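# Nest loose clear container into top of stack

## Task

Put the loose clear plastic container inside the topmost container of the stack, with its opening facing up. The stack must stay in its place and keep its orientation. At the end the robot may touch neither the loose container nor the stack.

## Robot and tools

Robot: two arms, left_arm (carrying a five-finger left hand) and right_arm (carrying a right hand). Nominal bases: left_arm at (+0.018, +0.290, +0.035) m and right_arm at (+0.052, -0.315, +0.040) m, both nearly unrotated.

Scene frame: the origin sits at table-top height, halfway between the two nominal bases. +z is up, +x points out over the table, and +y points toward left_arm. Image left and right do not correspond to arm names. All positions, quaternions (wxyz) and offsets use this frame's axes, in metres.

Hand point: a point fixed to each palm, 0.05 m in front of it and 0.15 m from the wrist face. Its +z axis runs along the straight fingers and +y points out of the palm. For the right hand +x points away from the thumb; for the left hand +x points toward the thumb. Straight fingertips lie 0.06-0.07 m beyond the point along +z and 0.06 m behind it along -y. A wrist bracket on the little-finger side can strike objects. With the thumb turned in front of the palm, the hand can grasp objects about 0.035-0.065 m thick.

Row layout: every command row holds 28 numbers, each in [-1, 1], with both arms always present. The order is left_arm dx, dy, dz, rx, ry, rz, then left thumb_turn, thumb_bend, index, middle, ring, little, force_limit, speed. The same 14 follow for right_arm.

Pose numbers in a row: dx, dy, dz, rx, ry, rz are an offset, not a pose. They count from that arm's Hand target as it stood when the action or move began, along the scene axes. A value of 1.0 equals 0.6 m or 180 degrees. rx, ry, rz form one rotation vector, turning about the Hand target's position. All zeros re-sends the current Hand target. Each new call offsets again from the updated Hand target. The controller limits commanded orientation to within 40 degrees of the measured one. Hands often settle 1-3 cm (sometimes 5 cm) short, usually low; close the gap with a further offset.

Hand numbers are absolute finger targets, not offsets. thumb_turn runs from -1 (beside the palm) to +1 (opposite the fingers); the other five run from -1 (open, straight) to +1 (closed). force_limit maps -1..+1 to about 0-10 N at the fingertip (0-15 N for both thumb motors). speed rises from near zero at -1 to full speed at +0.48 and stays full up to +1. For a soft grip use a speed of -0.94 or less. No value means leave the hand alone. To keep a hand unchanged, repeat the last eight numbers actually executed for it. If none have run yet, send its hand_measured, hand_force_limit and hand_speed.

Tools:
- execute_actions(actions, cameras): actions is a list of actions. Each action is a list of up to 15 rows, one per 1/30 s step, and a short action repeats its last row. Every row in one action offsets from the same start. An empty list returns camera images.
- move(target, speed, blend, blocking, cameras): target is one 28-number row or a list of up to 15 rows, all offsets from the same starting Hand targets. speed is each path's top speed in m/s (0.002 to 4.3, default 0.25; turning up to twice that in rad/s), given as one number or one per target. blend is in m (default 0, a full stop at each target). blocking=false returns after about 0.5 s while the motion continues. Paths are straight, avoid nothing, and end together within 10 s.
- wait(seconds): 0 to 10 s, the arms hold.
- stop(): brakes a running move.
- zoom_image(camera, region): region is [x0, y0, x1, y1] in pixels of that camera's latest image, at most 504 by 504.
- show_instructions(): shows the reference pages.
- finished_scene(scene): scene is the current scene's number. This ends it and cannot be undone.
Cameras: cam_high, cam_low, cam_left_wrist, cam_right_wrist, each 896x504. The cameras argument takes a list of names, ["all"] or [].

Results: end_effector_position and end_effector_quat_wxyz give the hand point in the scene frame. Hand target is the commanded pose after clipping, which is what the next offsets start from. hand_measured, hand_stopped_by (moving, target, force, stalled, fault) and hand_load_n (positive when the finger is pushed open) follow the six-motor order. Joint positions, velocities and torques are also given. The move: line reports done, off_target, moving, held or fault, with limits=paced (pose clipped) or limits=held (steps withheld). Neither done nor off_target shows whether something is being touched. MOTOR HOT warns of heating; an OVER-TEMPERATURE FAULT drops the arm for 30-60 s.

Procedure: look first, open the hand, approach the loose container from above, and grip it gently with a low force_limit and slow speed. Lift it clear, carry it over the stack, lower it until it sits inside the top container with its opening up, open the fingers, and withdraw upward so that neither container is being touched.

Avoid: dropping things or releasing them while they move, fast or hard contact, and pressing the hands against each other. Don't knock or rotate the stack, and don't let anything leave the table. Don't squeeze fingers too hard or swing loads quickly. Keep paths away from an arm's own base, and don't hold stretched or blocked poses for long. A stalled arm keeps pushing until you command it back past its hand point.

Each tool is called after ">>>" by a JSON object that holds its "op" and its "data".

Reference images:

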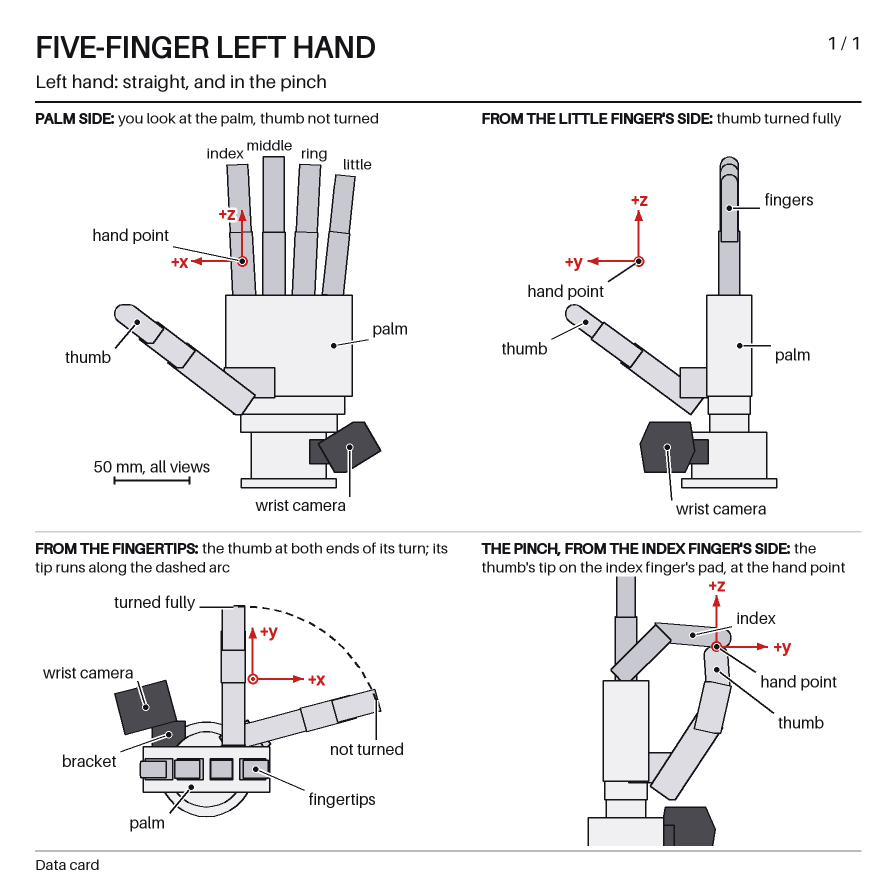

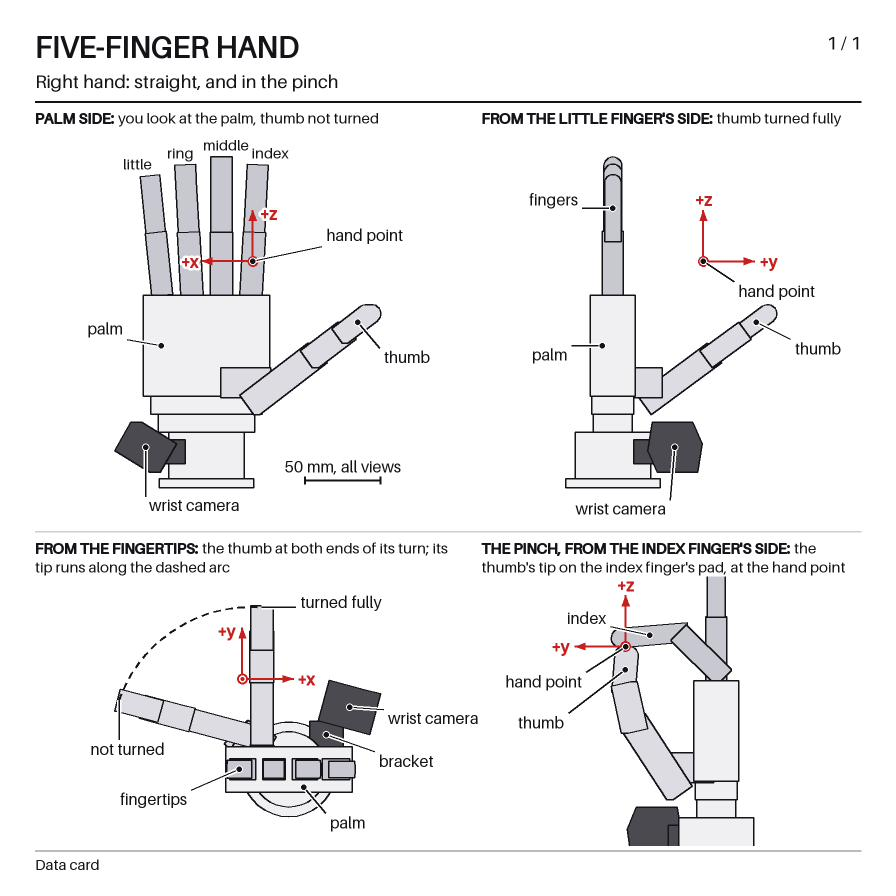

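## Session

>>> {"op": "execute_actions", "data": {"actions": []}}

>>> {"op": "zoom_image", "data": {"camera": "cam_high", "region": [250, 60, 650, 460]}}

>>> {"op": "zoom_image", "data": {"camera": "cam_low", "region": [380, 180, 720, 340]}}

Scene clock: 0.00 s.
left_arm: end_effector_position=(+0.6323, -0.0965, +0.4006) hand_measured=(-1.000, -1.000, -1.000, -1.000, -1.000, -1.000) hand_load_n=(+0.0, +0.0, +0.0, +0.0, +0.0, +0.0) hand_stopped_by=(target, target, target, target, target, target) hand_force_limit=0.00 hand_speed=-0.80 end_effector_quat_wxyz=(-0.443, +0.704, -0.319, +0.454) | right_arm: end_effector_position=(+0.3571, -0.3137, +0.2396) hand_measured=(-1.000, -1.000, -1.000, -1.000, -1.000, -1.000) hand_load_n=(+0.0, +0.0, +0.0, +0.0, +0.0, +0.0) hand_stopped_by=(target, target, target, target, target, target) hand_force_limit=0.00 hand_speed=-0.80 end_effector_quat_wxyz=(+0.036, +0.764, -0.074, +0.641)
Joint positions: left_arm=[-0.735 1.694 1.641 -0.363 -1.065 -0.741] | right_arm=[0.598 0.451 0.261 -0.05 0.731 -1.368]
Joint velocities: within noise
Joint torques (N m): no reading
Motor temperatures (°C): left_arm=[37 33 33 32 29 29] | right_arm=[34 32 34 31 32 32]
Heat: left arm: hottest waist 37 °C; right arm: hottest waist 34 °C.
Hand target: left_arm +0.6352, -0.0992, +0.4142; -0.440, +0.704, -0.311, +0.463 | right_arm +0.3615, -0.3107, +0.2583; +0.026, +0.754, -0.081, +0.652
camera_calibration:
cam_left_wrist: T_world_to_cam=[[0.0983891, 0.137838, 0.985556, -0.444309], [-0.193962, -0.968711, 0.154846, -0.0364908], [0.976063, -0.206395, -0.0685753, -0.499417], [0, 0, 0, 1]] pos_world=[0.5241, -0.0771835, 0.409294]
cam_right_wrist: T_world_to_cam=[[-0.0717637, -0.969674, 0.233628, -0.332838], [-0.719603, -0.11186, -0.685317, 0.382562], [0.690668, -0.2173, -0.689753, -0.0369671], [0, 0, 0, 1]] pos_world=[0.276939, -0.287984, 0.314438]

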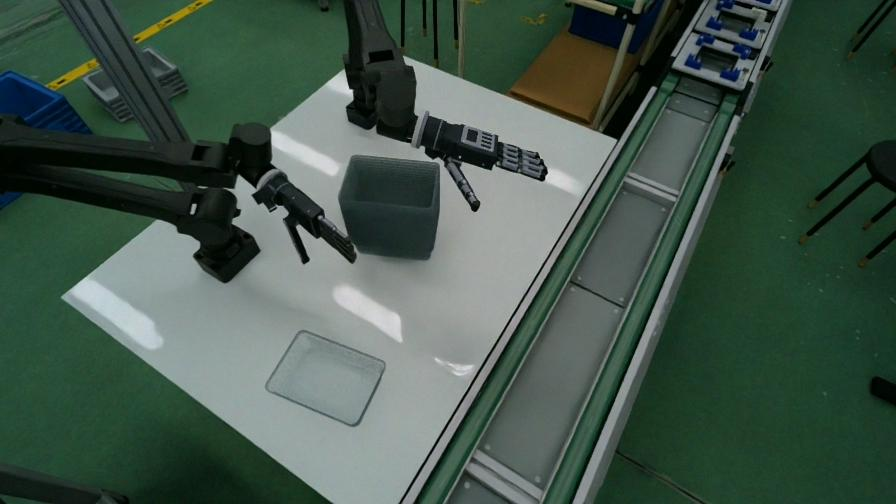

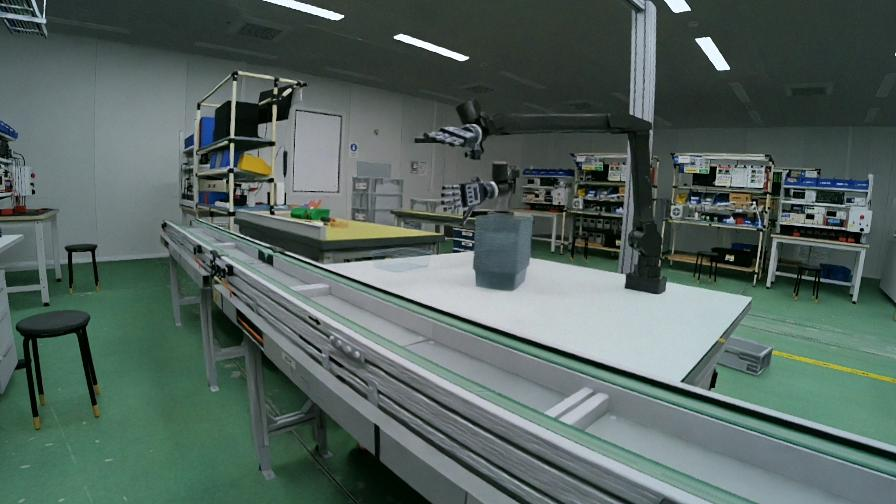

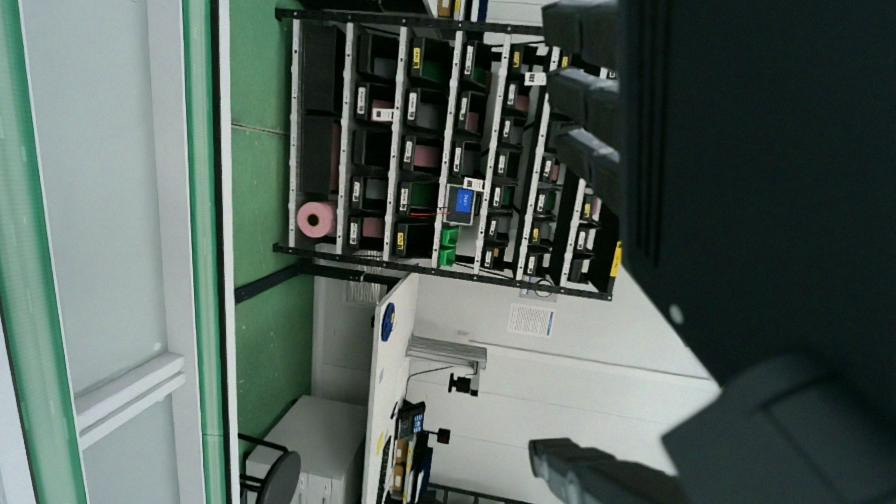

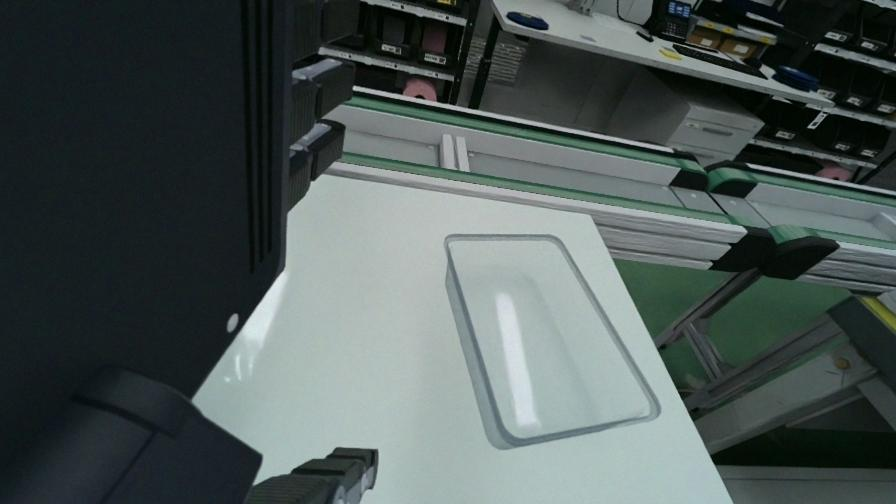

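Scaled by 1.260 from the camera's 896x504 image, which has a finer 1280x720 frame.

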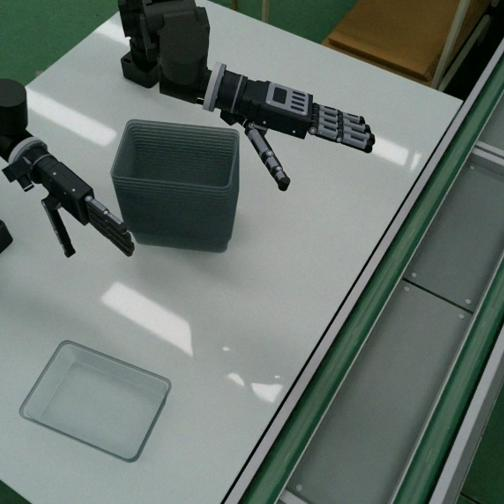

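Scaled by 1.482 from the camera's 896x504 image, which has a finer 1280x720 frame.

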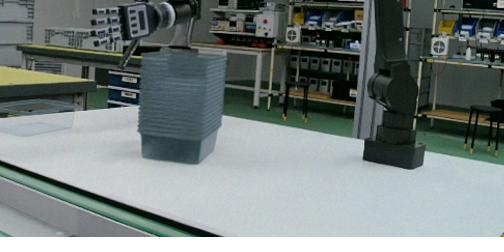

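>>> {"op": "zoom_image", "data": {"camera": "cam_high", "region": [255, 320, 395, 435]}}

>>> {"op": "zoom_image", "data": {"camera": "cam_high", "region": [330, 140, 450, 270]}}

>>> {"op": "zoom_image", "data": {"camera": "cam_low", "region": [465, 200, 540, 300]}}

>>> {"op": "zoom_image", "data": {"camera": "cam_low", "region": [360, 230, 460, 290]}}

>>> {"op": "zoom_image", "data": {"camera": "cam_right_wrist", "region": [400, 200, 700, 470]}}

Scaled by 3.600 from the camera's 896x504 image, which has a finer 1280x720 frame.

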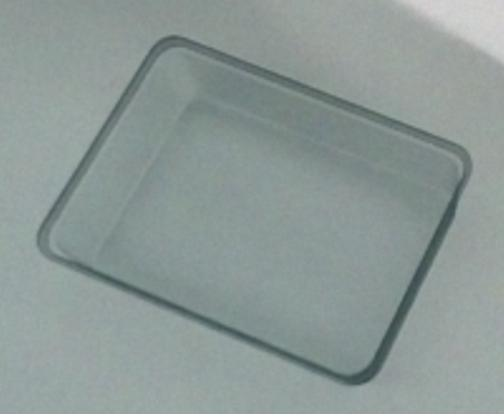

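Scaled by 3.877 from the camera's 896x504 image, which has a finer 1280x720 frame.

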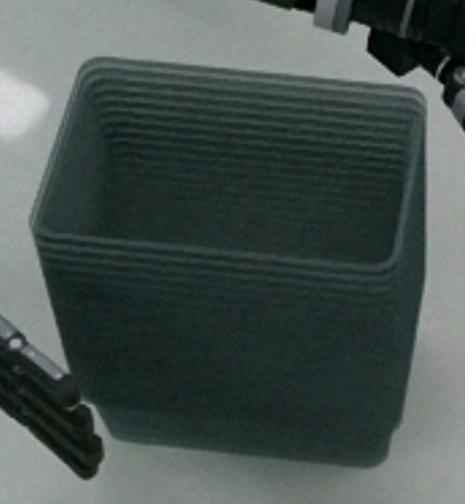

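Scaled by 5.040 from the camera's 896x504 image, which has a finer 1280x720 frame.

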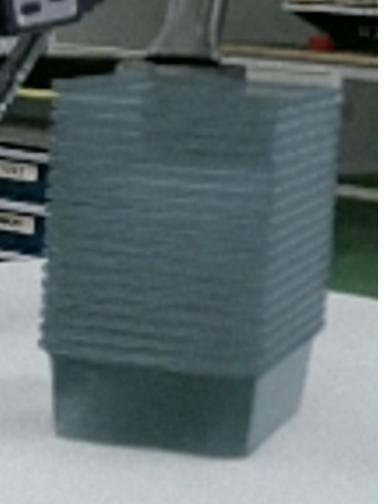

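Scaled by 5.040 from the camera's 896x504 image, which has a finer 1280x720 frame.

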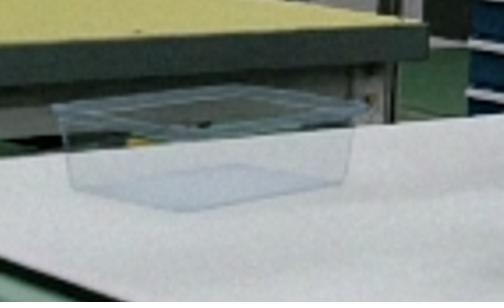

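Scaled by 1.680 from the camera's 896x504 image, which has a finer 1280x720 frame.

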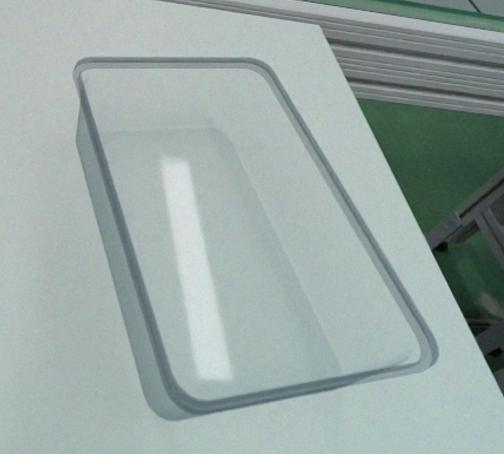

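>>> {"op": "move", "data": {"target": [-0.25,0.83,0.0,0,0,0.28,-1,-1,-1,-1,-1,-1,0,-0.8,0.3008,-0.1788,-0.1805,0.4618,0.0575,-0.0165,1,0,-0.5,-0.5,-0.5,-0.5,0,0], "cameras": ["cam_low","cam_high","cam_right_wrist"], "speed": 0.3}}

>>> {"op": "zoom_image", "data": {"camera": "cam_high", "region": [240, 280, 420, 440]}}

>>> {"op": "zoom_image", "data": {"camera": "cam_right_wrist", "region": [392, 0, 896, 504]}}

Scene clock: 5.37 s.
left_arm: end_effector_position=(+0.4879, +0.3979, +0.4118) hand_measured=(-1.000, -1.000, -1.000, -1.000, -1.000, -1.000) hand_load_n=(+0.0, +0.0, +0.0, +0.0, +0.0, +0.0) hand_stopped_by=(target, target, target, target, target, target) hand_force_limit=0.00 hand_speed=-0.80 end_effector_quat_wxyz=(-0.596, +0.770, +0.017, +0.227) | right_arm: end_effector_position=(+0.5204, -0.4049, +0.1231) hand_measured=(+1.000, +0.000, -0.500, -0.500, -0.500, -0.500) hand_load_n=(+0.0, +0.0, +0.0, +0.0, +0.0, +0.0) hand_stopped_by=(target, target, target, target, target, target) hand_force_limit=0.00 hand_speed=0.00 end_effector_quat_wxyz=(-0.449, +0.639, -0.523, +0.341)
Joint positions: left_arm=[-0.108 1.142 1.149 -0.733 -1.287 -1.093] | right_arm=[-0.454 1.401 0.607 0.324 -0.639 -0.258]
Joint torques (N m): left_arm=[-0.67 -7 7.05 1.63 -0.52 0.07] | right_arm=[-0.79 -6.36 9.4 2.39 -0.45 0.09]
Heat: left arm: hottest waist 37 °C; right arm: hottest elbow 36 °C.
Hand target: left_arm +0.4852, +0.3988, +0.4144; -0.595, +0.769, +0.019, +0.232 | right_arm +0.5420, -0.4180, +0.1500; -0.458, +0.630, -0.508, +0.368
Off the commanded pose: left_arm 0.004 m, 1 deg | right_arm 0.037 m, 4 deg.
move: off_target (right_arm)
camera_calibration:
cam_right_wrist: T_world_to_cam=[[-0.254779, -0.315717, -0.914008, 0.118948], [-0.774279, 0.632839, -0.00276564, 0.65607], [0.579293, 0.706992, -0.405687, 0.147272], [0, 0, 0, 1]] pos_world=[0.452973, -0.481753, 0.170281]
Images, in order (width x height): cam_high 896x504, cam_low 896x504, cam_right_wrist 896x504.

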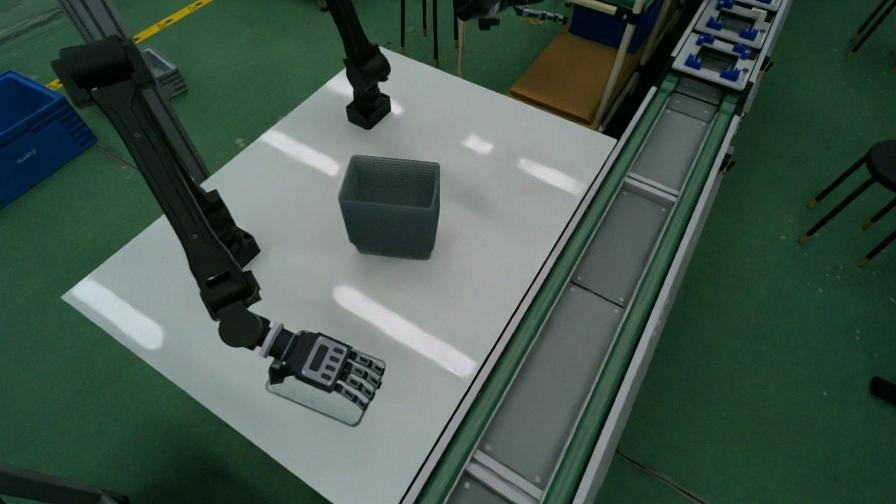

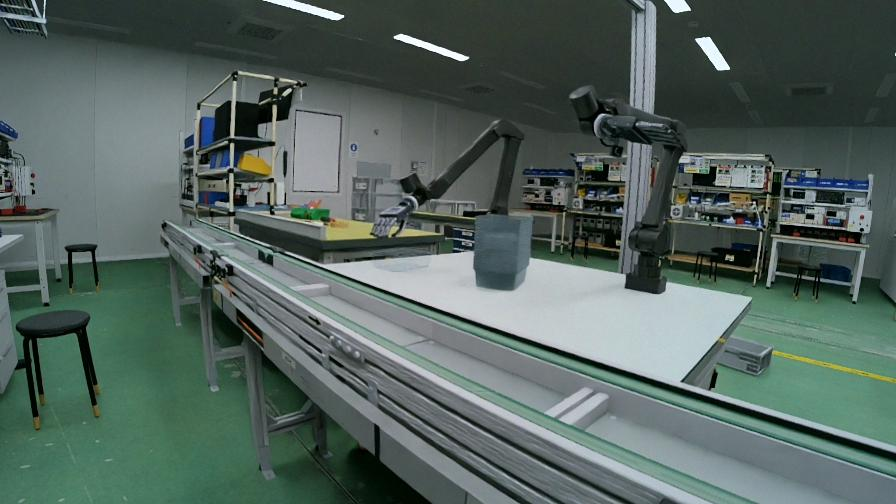

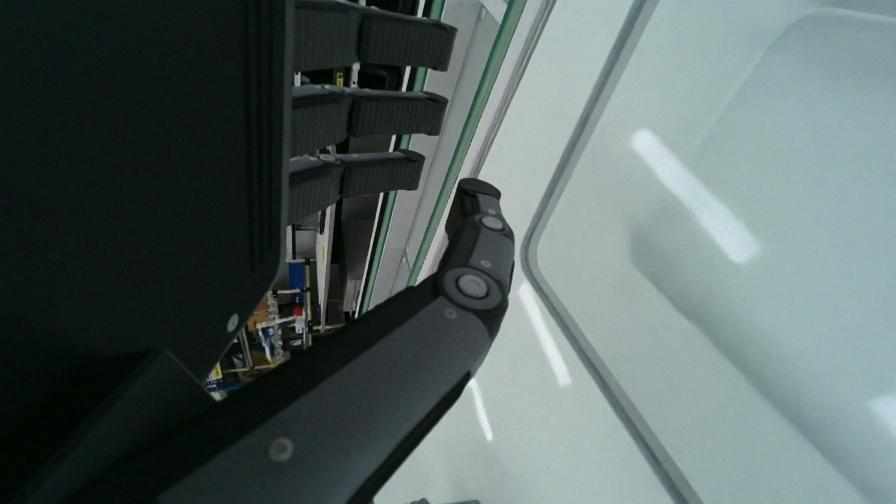

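Scaled by 2.800 from the camera's 896x504 image, which has a finer 1280x720 frame.

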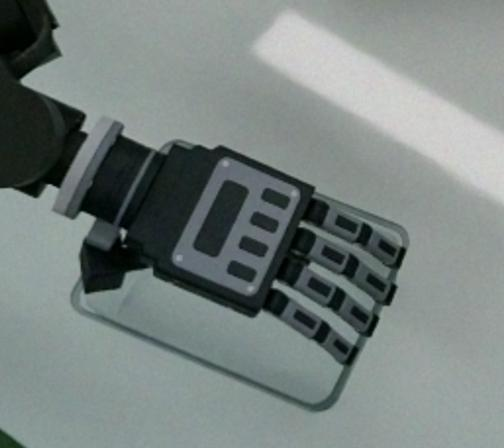

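Scaled by 1.000.

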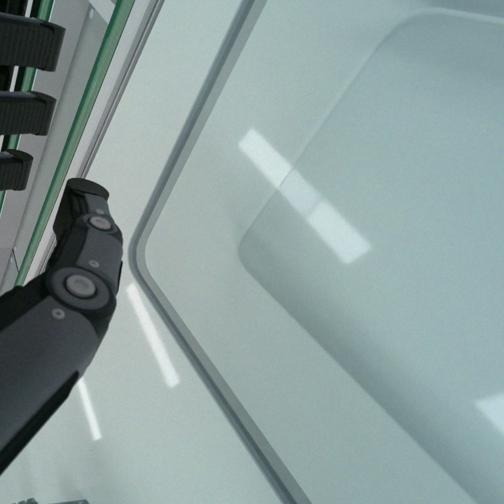

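>>> {"op": "move", "data": {"target": [0,0,0,0,0,0,-1,-1,-1,-1,-1,-1,0,-0.8,0.024,-0.02,-0.077,0,0,0,1,0,-0.3,-0.3,-0.3,-0.3,0,0], "cameras": ["cam_low","cam_high","cam_right_wrist"], "speed": 0.2}}

>>> {"op": "zoom_image", "data": {"camera": "cam_high", "region": [240, 290, 420, 440]}}

>>> {"op": "zoom_image", "data": {"camera": "cam_right_wrist", "region": [392, 0, 896, 504]}}

Scene clock: 7.23 s.
left_arm: end_effector_position=(+0.4879, +0.3979, +0.4118) hand_measured=(-1.000, -1.000, -1.000, -1.000, -1.000, -1.000) hand_load_n=(-0.5, +0.0, +0.0, +0.0, +0.0, +0.0) hand_stopped_by=(target, target, target, target, target, target) hand_force_limit=0.00 hand_speed=-0.80 end_effector_quat_wxyz=(-0.596, +0.770, +0.017, +0.227) | right_arm: end_effector_position=(+0.5350, -0.4142, +0.0786) hand_measured=(+1.000, +0.000, -0.300, -0.300, -0.300, -0.300) hand_load_n=(+0.0, +0.0, +0.0, +0.5, +0.0, +0.0) hand_stopped_by=(target, target, target, target, target, target) hand_force_limit=0.00 hand_speed=0.00 end_effector_quat_wxyz=(-0.451, +0.638, -0.524, +0.338)
Joint positions: left_arm=[-0.108 1.142 1.149 -0.733 -1.287 -1.092] | right_arm=[-0.46 1.568 0.617 0.477 -0.647 -0.257]
Joint torques (N m): left_arm=[-0.79 -7.18 7.09 1.65 -0.51 0.08] | right_arm=[-1.2 -7.77 8.4 2.37 -0.49 0.06]
Heat: left arm: hottest waist 37 °C; right arm: hottest elbow 36 °C.
Hand target: left_arm +0.4851, +0.3988, +0.4144; -0.595, +0.769, +0.019, +0.232 | right_arm +0.5565, -0.4299, +0.1038; -0.457, +0.630, -0.508, +0.368
Off the commanded pose: left_arm 0.004 m, 1 deg | right_arm 0.037 m, 4 deg.
move: off_target (right_arm)
camera_calibration:
cam_right_wrist: T_world_to_cam=[[-0.256295, -0.310573, -0.915345, 0.0821111], [-0.774673, 0.632357, 0.00235131, 0.672701], [0.578095, 0.709696, -0.402663, 0.128867], [0, 0, 0, 1]] pos_world=[0.467671, -0.491342, 0.125468]
Images, in order (width x height): cam_high 896x504, cam_low 896x504, cam_right_wrist 896x504.

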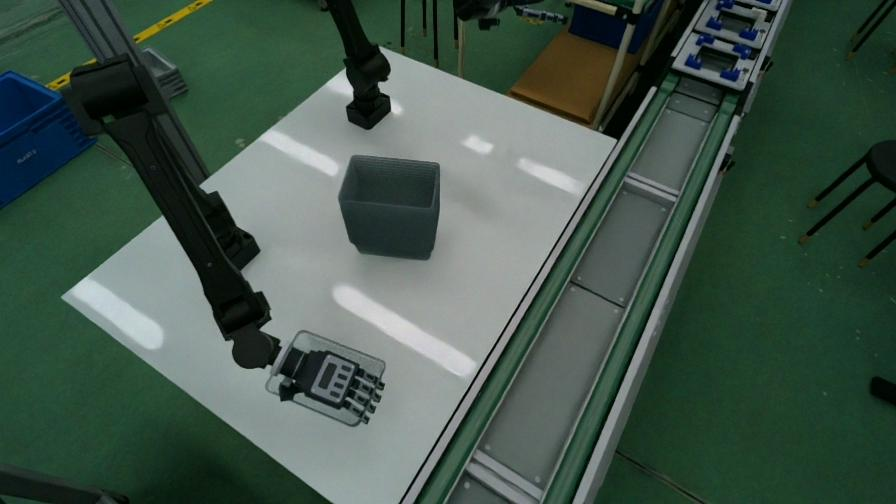

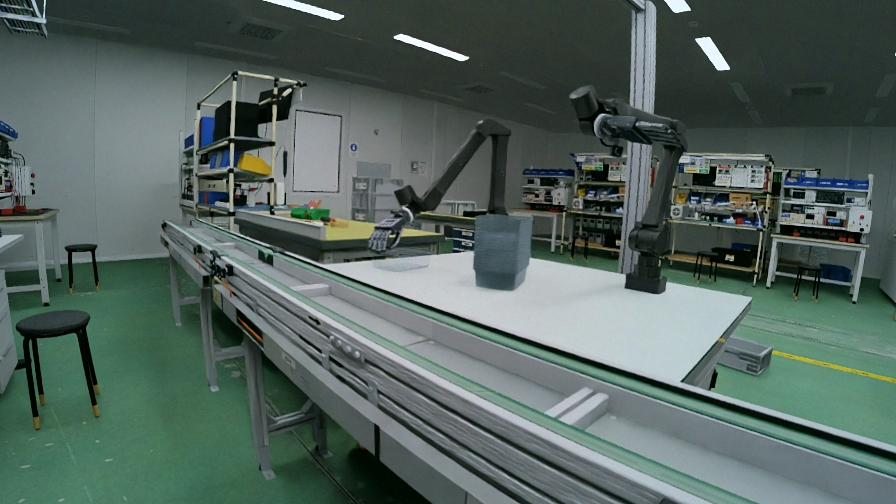

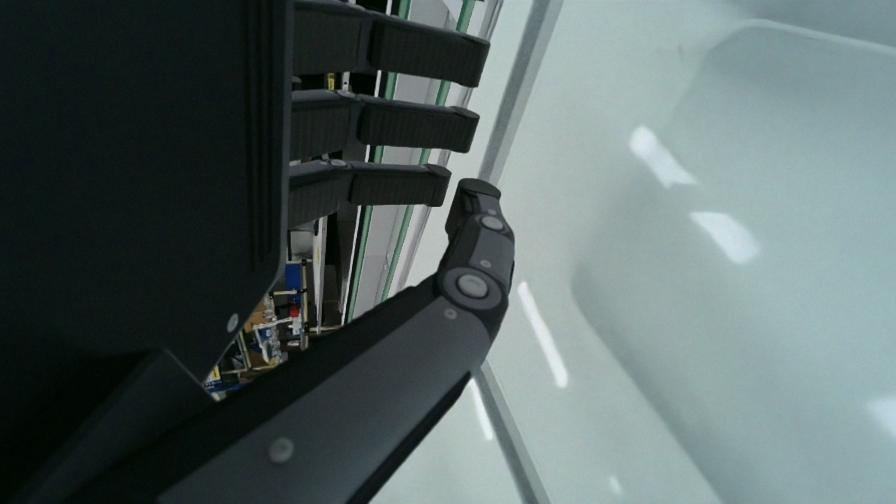

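Scaled by 2.800 from the camera's 896x504 image, which has a finer 1280x720 frame.

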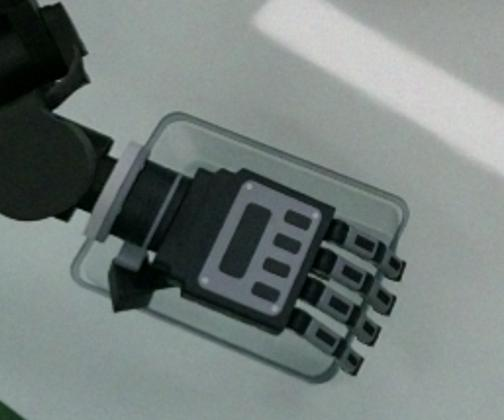

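Scaled by 1.000.

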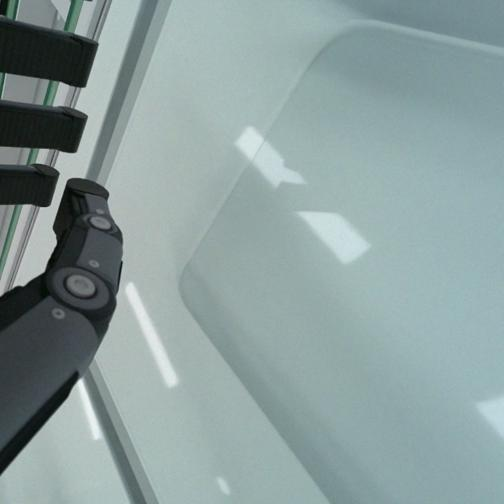

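>>> {"op": "move", "data": {"target": [[0,0,0,0,0,0,-1,-1,-1,-1,-1,-1,0,-0.8,0.0283,-0.0075,-0.02,0,0,0,1,0,-0.3,-0.3,-0.3,-0.3,0,0],[0,0,0,0,0,0,-1,-1,-1,-1,-1,-1,0,-0.8,0.0283,-0.0075,-0.05,0,0,0,1,0,-0.3,-0.3,-0.3,-0.3,0,0]], "cameras": ["cam_high","cam_right_wrist"], "speed": 0.15, "blend": [0.005,0]}}

>>> {"op": "zoom_image", "data": {"camera": "cam_high", "region": [280, 320, 400, 440]}}

>>> {"op": "zoom_image", "data": {"camera": "cam_right_wrist", "region": [392, 0, 896, 504]}}

Scene clock: 8.90 s.
left_arm: end_effector_position=(+0.4879, +0.3979, +0.4118) hand_measured=(-1.000, -1.000, -1.000, -1.000, -1.000, -1.000) hand_load_n=(+0.0, +0.0, +0.0, +0.0, +0.0, +0.0) hand_stopped_by=(target, target, target, target, target, target) hand_force_limit=0.00 hand_speed=-0.80 end_effector_quat_wxyz=(-0.596, +0.770, +0.017, +0.227) | right_arm: end_effector_position=(+0.5554, -0.4247, +0.0548) hand_measured=(+1.000, +0.000, -0.300, -0.300, -0.300, -0.300) hand_load_n=(+0.0, +0.5, +0.0, +0.0, +0.0, +0.0) hand_stopped_by=(target, target, target, target, target, target) hand_force_limit=0.00 hand_speed=0.00 end_effector_quat_wxyz=(-0.452, +0.637, -0.520, +0.345)
Joint positions: left_arm=[-0.108 1.142 1.149 -0.733 -1.287 -1.092] | right_arm=[-0.46 1.687 0.659 0.569 -0.645 -0.257]
Joint torques (N m): left_arm=[-0.73 -7.12 7.08 1.65 -0.5 0.08] | right_arm=[-0.26 -8.64 7.16 2.35 -0.21 0.11]
Heat: left arm: hottest waist 37 °C; right arm: hottest elbow 36 °C.
Hand target: left_arm +0.4851, +0.3988, +0.4144; -0.595, +0.769, +0.019, +0.232 | right_arm +0.5734, -0.4344, +0.0737; -0.458, +0.630, -0.508, +0.368
Off the commanded pose: left_arm 0.004 m, 1 deg | right_arm 0.028 m, 3 deg.
move: off_target (right_arm)
camera_calibration:
cam_right_wrist: T_world_to_cam=[[-0.243764, -0.317529, -0.916381, 0.0524082], [-0.773543, 0.633594, -0.0137741, 0.695994], [0.584987, 0.705503, -0.400069, 0.109172], [0, 0, 0, 1]] pos_world=[0.487293, -0.501357, 0.101289]
Images, in order (width x height): cam_high 896x504, cam_right_wrist 896x504.

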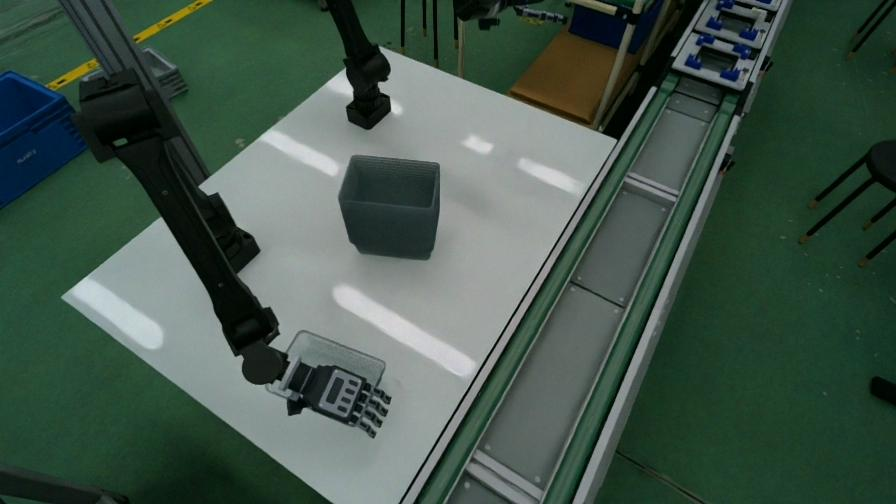

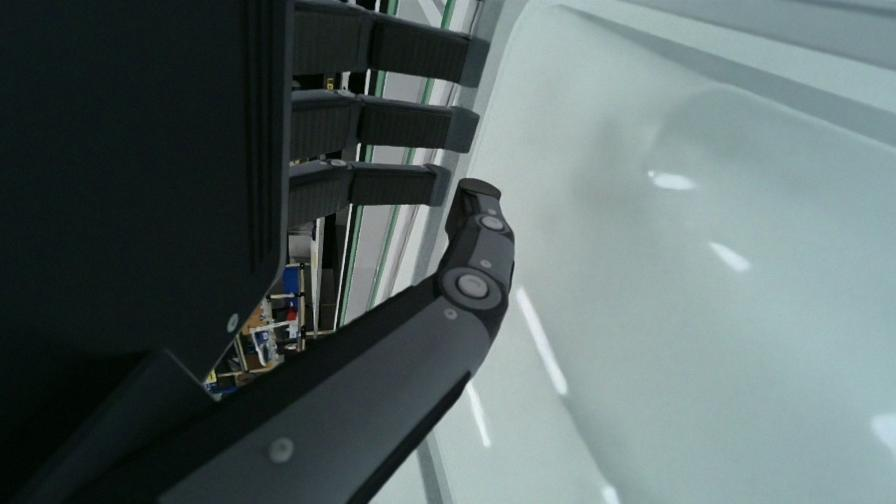

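Scaled by 4.200 from the camera's 896x504 image, which has a finer 1280x720 frame.

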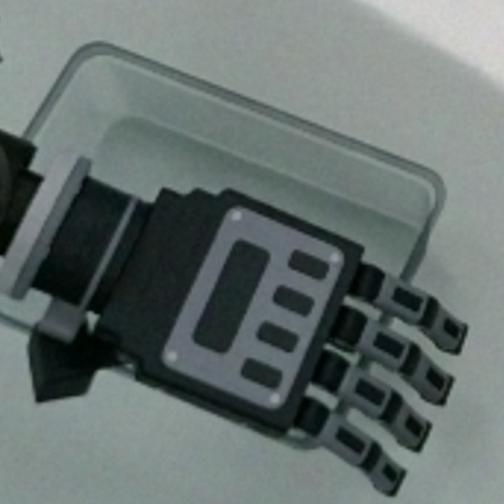

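Scaled by 1.000.

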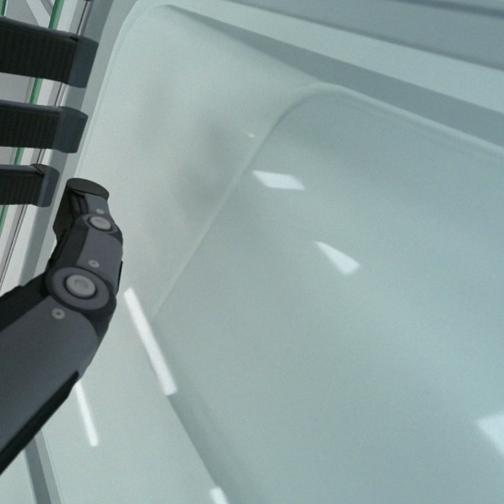

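>>> {"op": "move", "data": {"target": [0,0,0,0,0,0,-1,-1,-1,-1,-1,-1,0,-0.8,-0.003,0.018,-0.015,0,0,0,1,0,-0.3,-0.3,-0.3,-0.3,0,0], "cameras": ["cam_high","cam_right_wrist"], "speed": 0.15}}

>>> {"op": "zoom_image", "data": {"camera": "cam_high", "region": [280, 320, 400, 440]}}

Scene clock: 10.17 s.
left_arm: end_effector_position=(+0.4879, +0.3979, +0.4118) hand_measured=(-1.000, -1.000, -1.000, -1.000, -1.000, -1.000) hand_load_n=(+0.0, +0.0, +0.0, +0.0, +0.0, +0.0) hand_stopped_by=(target, target, target, target, target, target) hand_force_limit=0.00 hand_speed=-0.80 end_effector_quat_wxyz=(-0.596, +0.770, +0.017, +0.227) | right_arm: end_effector_position=(+0.5627, -0.4261, +0.0589) hand_measured=(+1.000, +0.000, -0.300, -0.300, -0.300, -0.300) hand_load_n=(+0.0, -0.5, +0.0, +0.0, +0.0, +0.0) hand_stopped_by=(target, target, target, target, target, target) hand_force_limit=0.00 hand_speed=0.00 end_effector_quat_wxyz=(-0.452, +0.632, -0.515, +0.361)
Joint positions: left_arm=[-0.108 1.142 1.149 -0.733 -1.287 -1.092] | right_arm=[-0.452 1.693 0.659 0.614 -0.626 -0.247]
Joint torques (N m): left_arm=[-0.73 -7.18 7.06 1.68 -0.5 0.08] | right_arm=[0.85 -7.82 5.76 2.4 -0.16 0.11]
Heat: left arm: hottest waist 37 °C; right arm: hottest elbow 36 °C.
Hand target: left_arm +0.4851, +0.3988, +0.4144; -0.595, +0.769, +0.019, +0.232 | right_arm +0.5717, -0.4236, +0.0649; -0.458, +0.630, -0.508, +0.368
Off the commanded pose: left_arm 0.004 m, 1 deg | right_arm 0.011 m, 1 deg.
move: off_target (right_arm)
camera_calibration:
cam_right_wrist: T_world_to_cam=[[-0.221301, -0.328818, -0.918099, 0.0400972], [-0.764527, 0.642949, -0.0459893, 0.703361], [0.605413, 0.691734, -0.393675, 0.0898449], [0, 0, 0, 1]] pos_world=[0.492219, -0.501189, 0.10453]
Images, in order (width x height): cam_high 896x504, cam_right_wrist 896x504.

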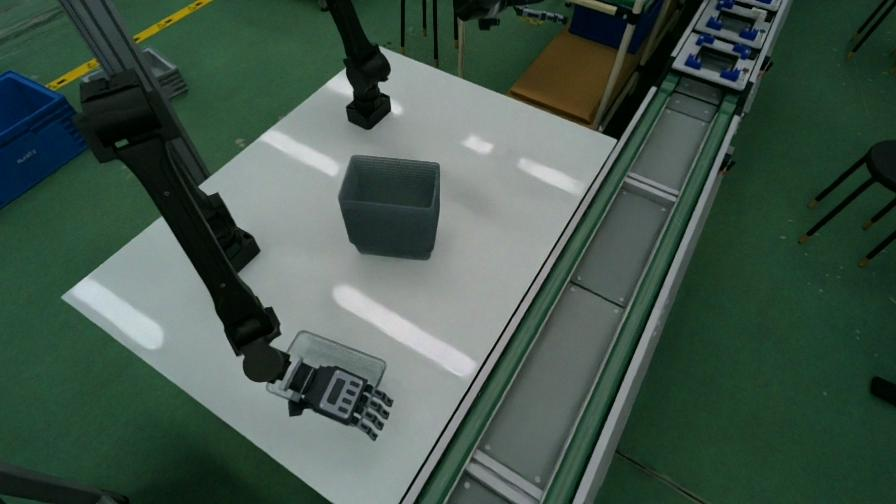

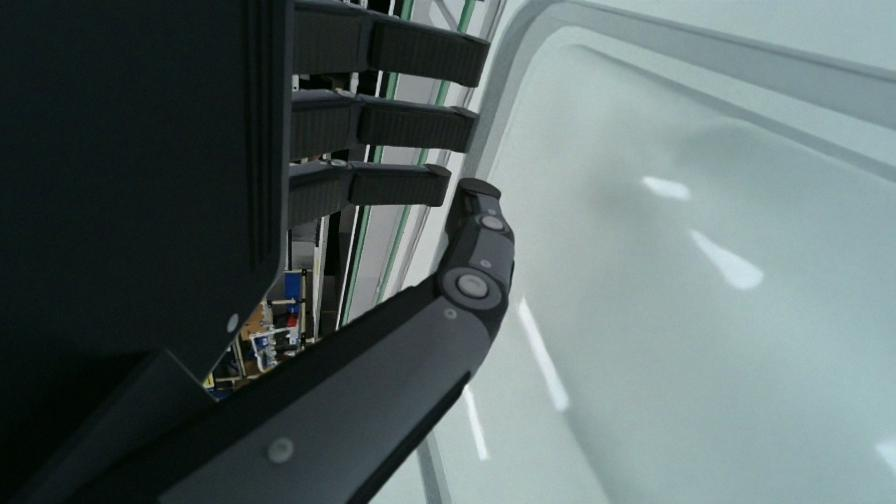

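Scaled by 4.200 from the camera's 896x504 image, which has a finer 1280x720 frame.

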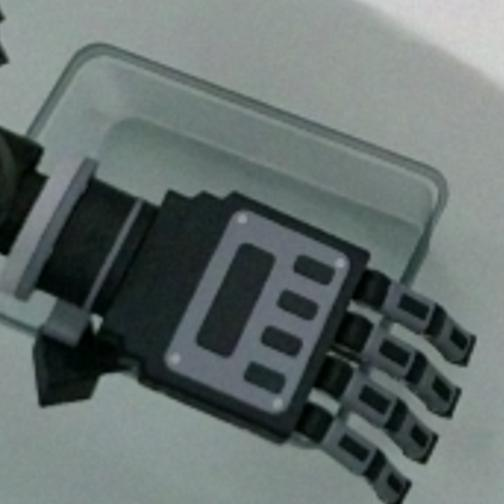

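>>> {"op": "move", "data": {"target": [0,0,0,0,0,0,-1,-1,-1,-1,-1,-1,0,-0.8,-0.005,0.006,0.07,0,0,0,1,0,-0.3,-0.3,-0.3,-0.3,0,0], "speed": 0.08, "cameras": ["cam_high","cam_right_wrist"]}}

Scene clock: 12.33 s.
left_arm: end_effector_position=(+0.4879, +0.3979, +0.4118) hand_measured=(-1.000, -1.000, -1.000, -1.000, -1.000, -1.000) hand_load_n=(+0.0, +0.0, +0.0, +0.0, +0.0, +0.0) hand_stopped_by=(target, target, target, target, target, target) hand_force_limit=0.00 hand_speed=-0.80 end_effector_quat_wxyz=(-0.596, +0.770, +0.017, +0.227) | right_arm: end_effector_position=(+0.5585, -0.4223, +0.0945) hand_measured=(+1.000, +0.000, -0.300, -0.300, -0.300, -0.300) hand_load_n=(+0.0, +0.0, +0.0, +0.0, +0.0, +0.0) hand_stopped_by=(target, target, target, target, target, target) hand_force_limit=0.00 hand_speed=0.00 end_effector_quat_wxyz=(-0.452, +0.632, -0.514, +0.364)
Joint positions: left_arm=[-0.108 1.142 1.149 -0.733 -1.287 -1.092] | right_arm=[-0.447 1.58 0.659 0.508 -0.621 -0.243]
Joint torques (N m): left_arm=[-0.67 -7.24 7.1 1.63 -0.53 0.08] | right_arm=[0.91 -8.06 7.1 1.11 -0.16 0.11]
Heat: left arm: hottest waist 37 °C; right arm: hottest elbow 36 °C.
Hand target: left_arm +0.4851, +0.3988, +0.4144; -0.595, +0.769, +0.019, +0.232 | right_arm +0.5686, -0.4202, +0.1067; -0.457, +0.630, -0.508, +0.368
Off the commanded pose: left_arm 0.004 m, 1 deg | right_arm 0.016 m, 1 deg.
move: off_target (right_arm)
camera_calibration:
cam_right_wrist: T_world_to_cam=[[-0.217407, -0.33027, -0.918508, 0.0704506], [-0.763462, 0.643852, -0.0508028, 0.699591], [0.608162, 0.6902, -0.392126, 0.101459], [0, 0, 0, 1]] pos_world=[0.487724, -0.497193, 0.140035]
Images, in order (width x height): cam_high 896x504, cam_right_wrist 896x504.

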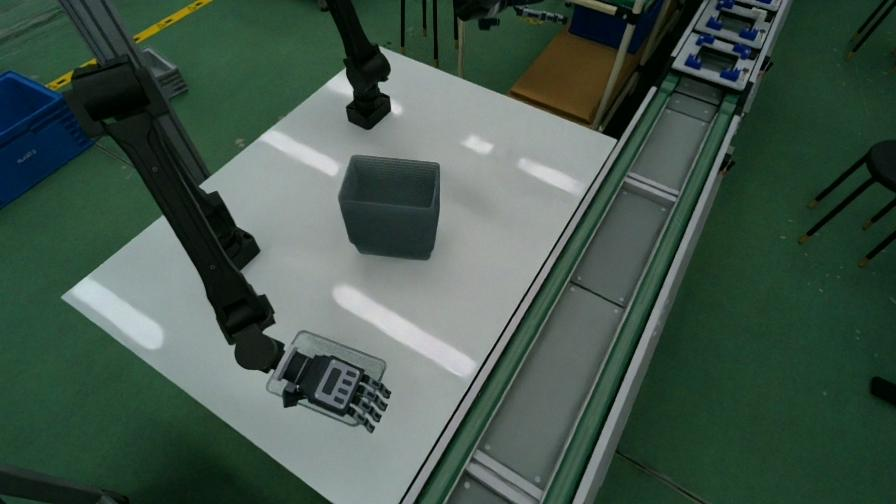

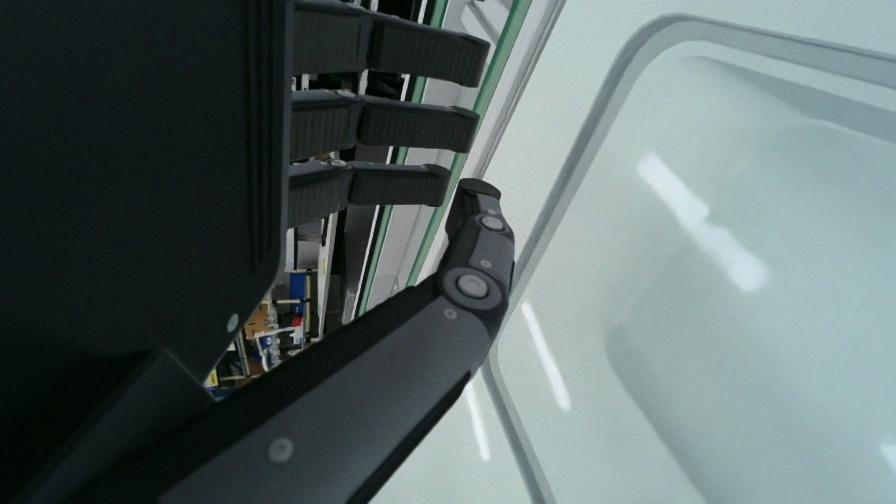

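>>> {"op": "move", "data": {"target": [[0,0,0,0,0,0,-1,-1,-1,-1,-1,-1,0,-0.8,-0.01,0.002,0,0,0,0,1,0,-0.3,-0.3,-0.3,-0.3,0,0],[0,0,0,0,0,0,-1,-1,-1,-1,-1,-1,0,-0.8,-0.01,0.002,-0.055,0,0,0,1,0,-0.3,-0.3,-0.3,-0.3,0,0]], "speed": 0.08, "cameras": ["cam_high","cam_right_wrist"]}}

Scene clock: 14.23 s.
left_arm: end_effector_position=(+0.4879, +0.3979, +0.4118) hand_measured=(-1.000, -1.000, -1.000, -1.000, -1.000, -1.000) hand_load_n=(+0.0, +0.0, +0.0, +0.0, +0.0, +0.0) hand_stopped_by=(target, target, target, target, target, target) hand_force_limit=0.00 hand_speed=-0.80 end_effector_quat_wxyz=(-0.596, +0.770, +0.017, +0.227) | right_arm: end_effector_position=(+0.5579, -0.4220, +0.0669) hand_measured=(+1.000, +0.000, -0.300, -0.300, -0.300, -0.300) hand_load_n=(+0.0, +0.0, +0.0, +0.0, +0.0, +0.0) hand_stopped_by=(target, target, target, target, target, target) hand_force_limit=0.00 hand_speed=0.00 end_effector_quat_wxyz=(-0.452, +0.632, -0.516, +0.361)
Joint positions: left_arm=[-0.108 1.142 1.149 -0.733 -1.287 -1.092] | right_arm=[-0.447 1.657 0.645 0.593 -0.621 -0.243]
Joint torques (N m): left_arm=[-0.67 -7.18 7.04 1.63 -0.51 0.07] | right_arm=[0.62 -8.23 5.18 2.47 -0.31 0.09]
Heat: left arm: hottest waist 37 °C; right arm: hottest elbow 36 °C.
Hand target: left_arm +0.4851, +0.3988, +0.4144; -0.595, +0.769, +0.019, +0.232 | right_arm +0.5627, -0.4190, +0.0738; -0.457, +0.630, -0.508, +0.368
Off the commanded pose: left_arm 0.004 m, 1 deg | right_arm 0.009 m, 1 deg.
move: done
camera_calibration:
cam_right_wrist: T_world_to_cam=[[-0.222467, -0.327851, -0.918162, 0.0488147], [-0.763732, 0.643971, -0.0448955, 0.697352], [0.605989, 0.691242, -0.393652, 0.0924682], [0, 0, 0, 1]] pos_world=[0.487414, -0.496988, 0.112528]
Images, in order (width x height): cam_high 896x504, cam_right_wrist 896x504.

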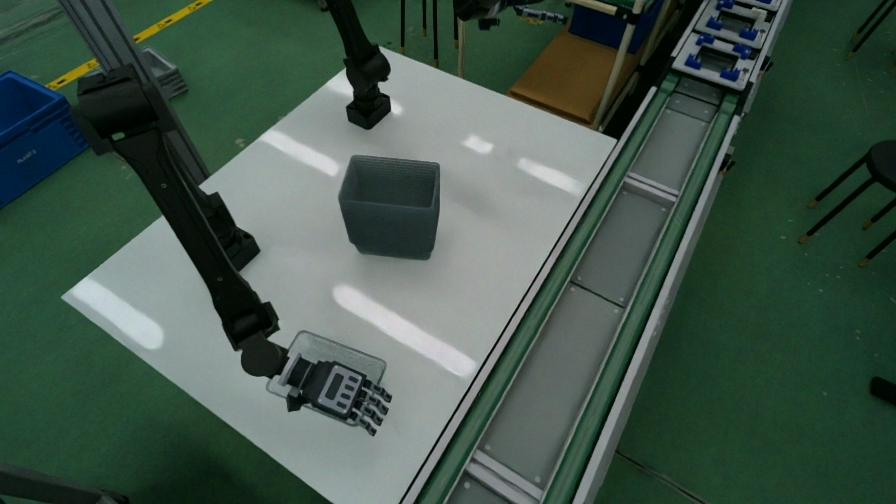

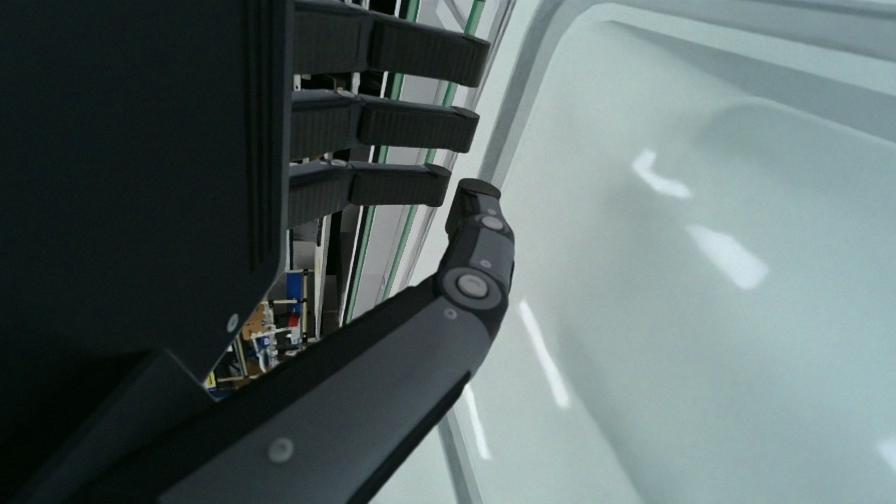

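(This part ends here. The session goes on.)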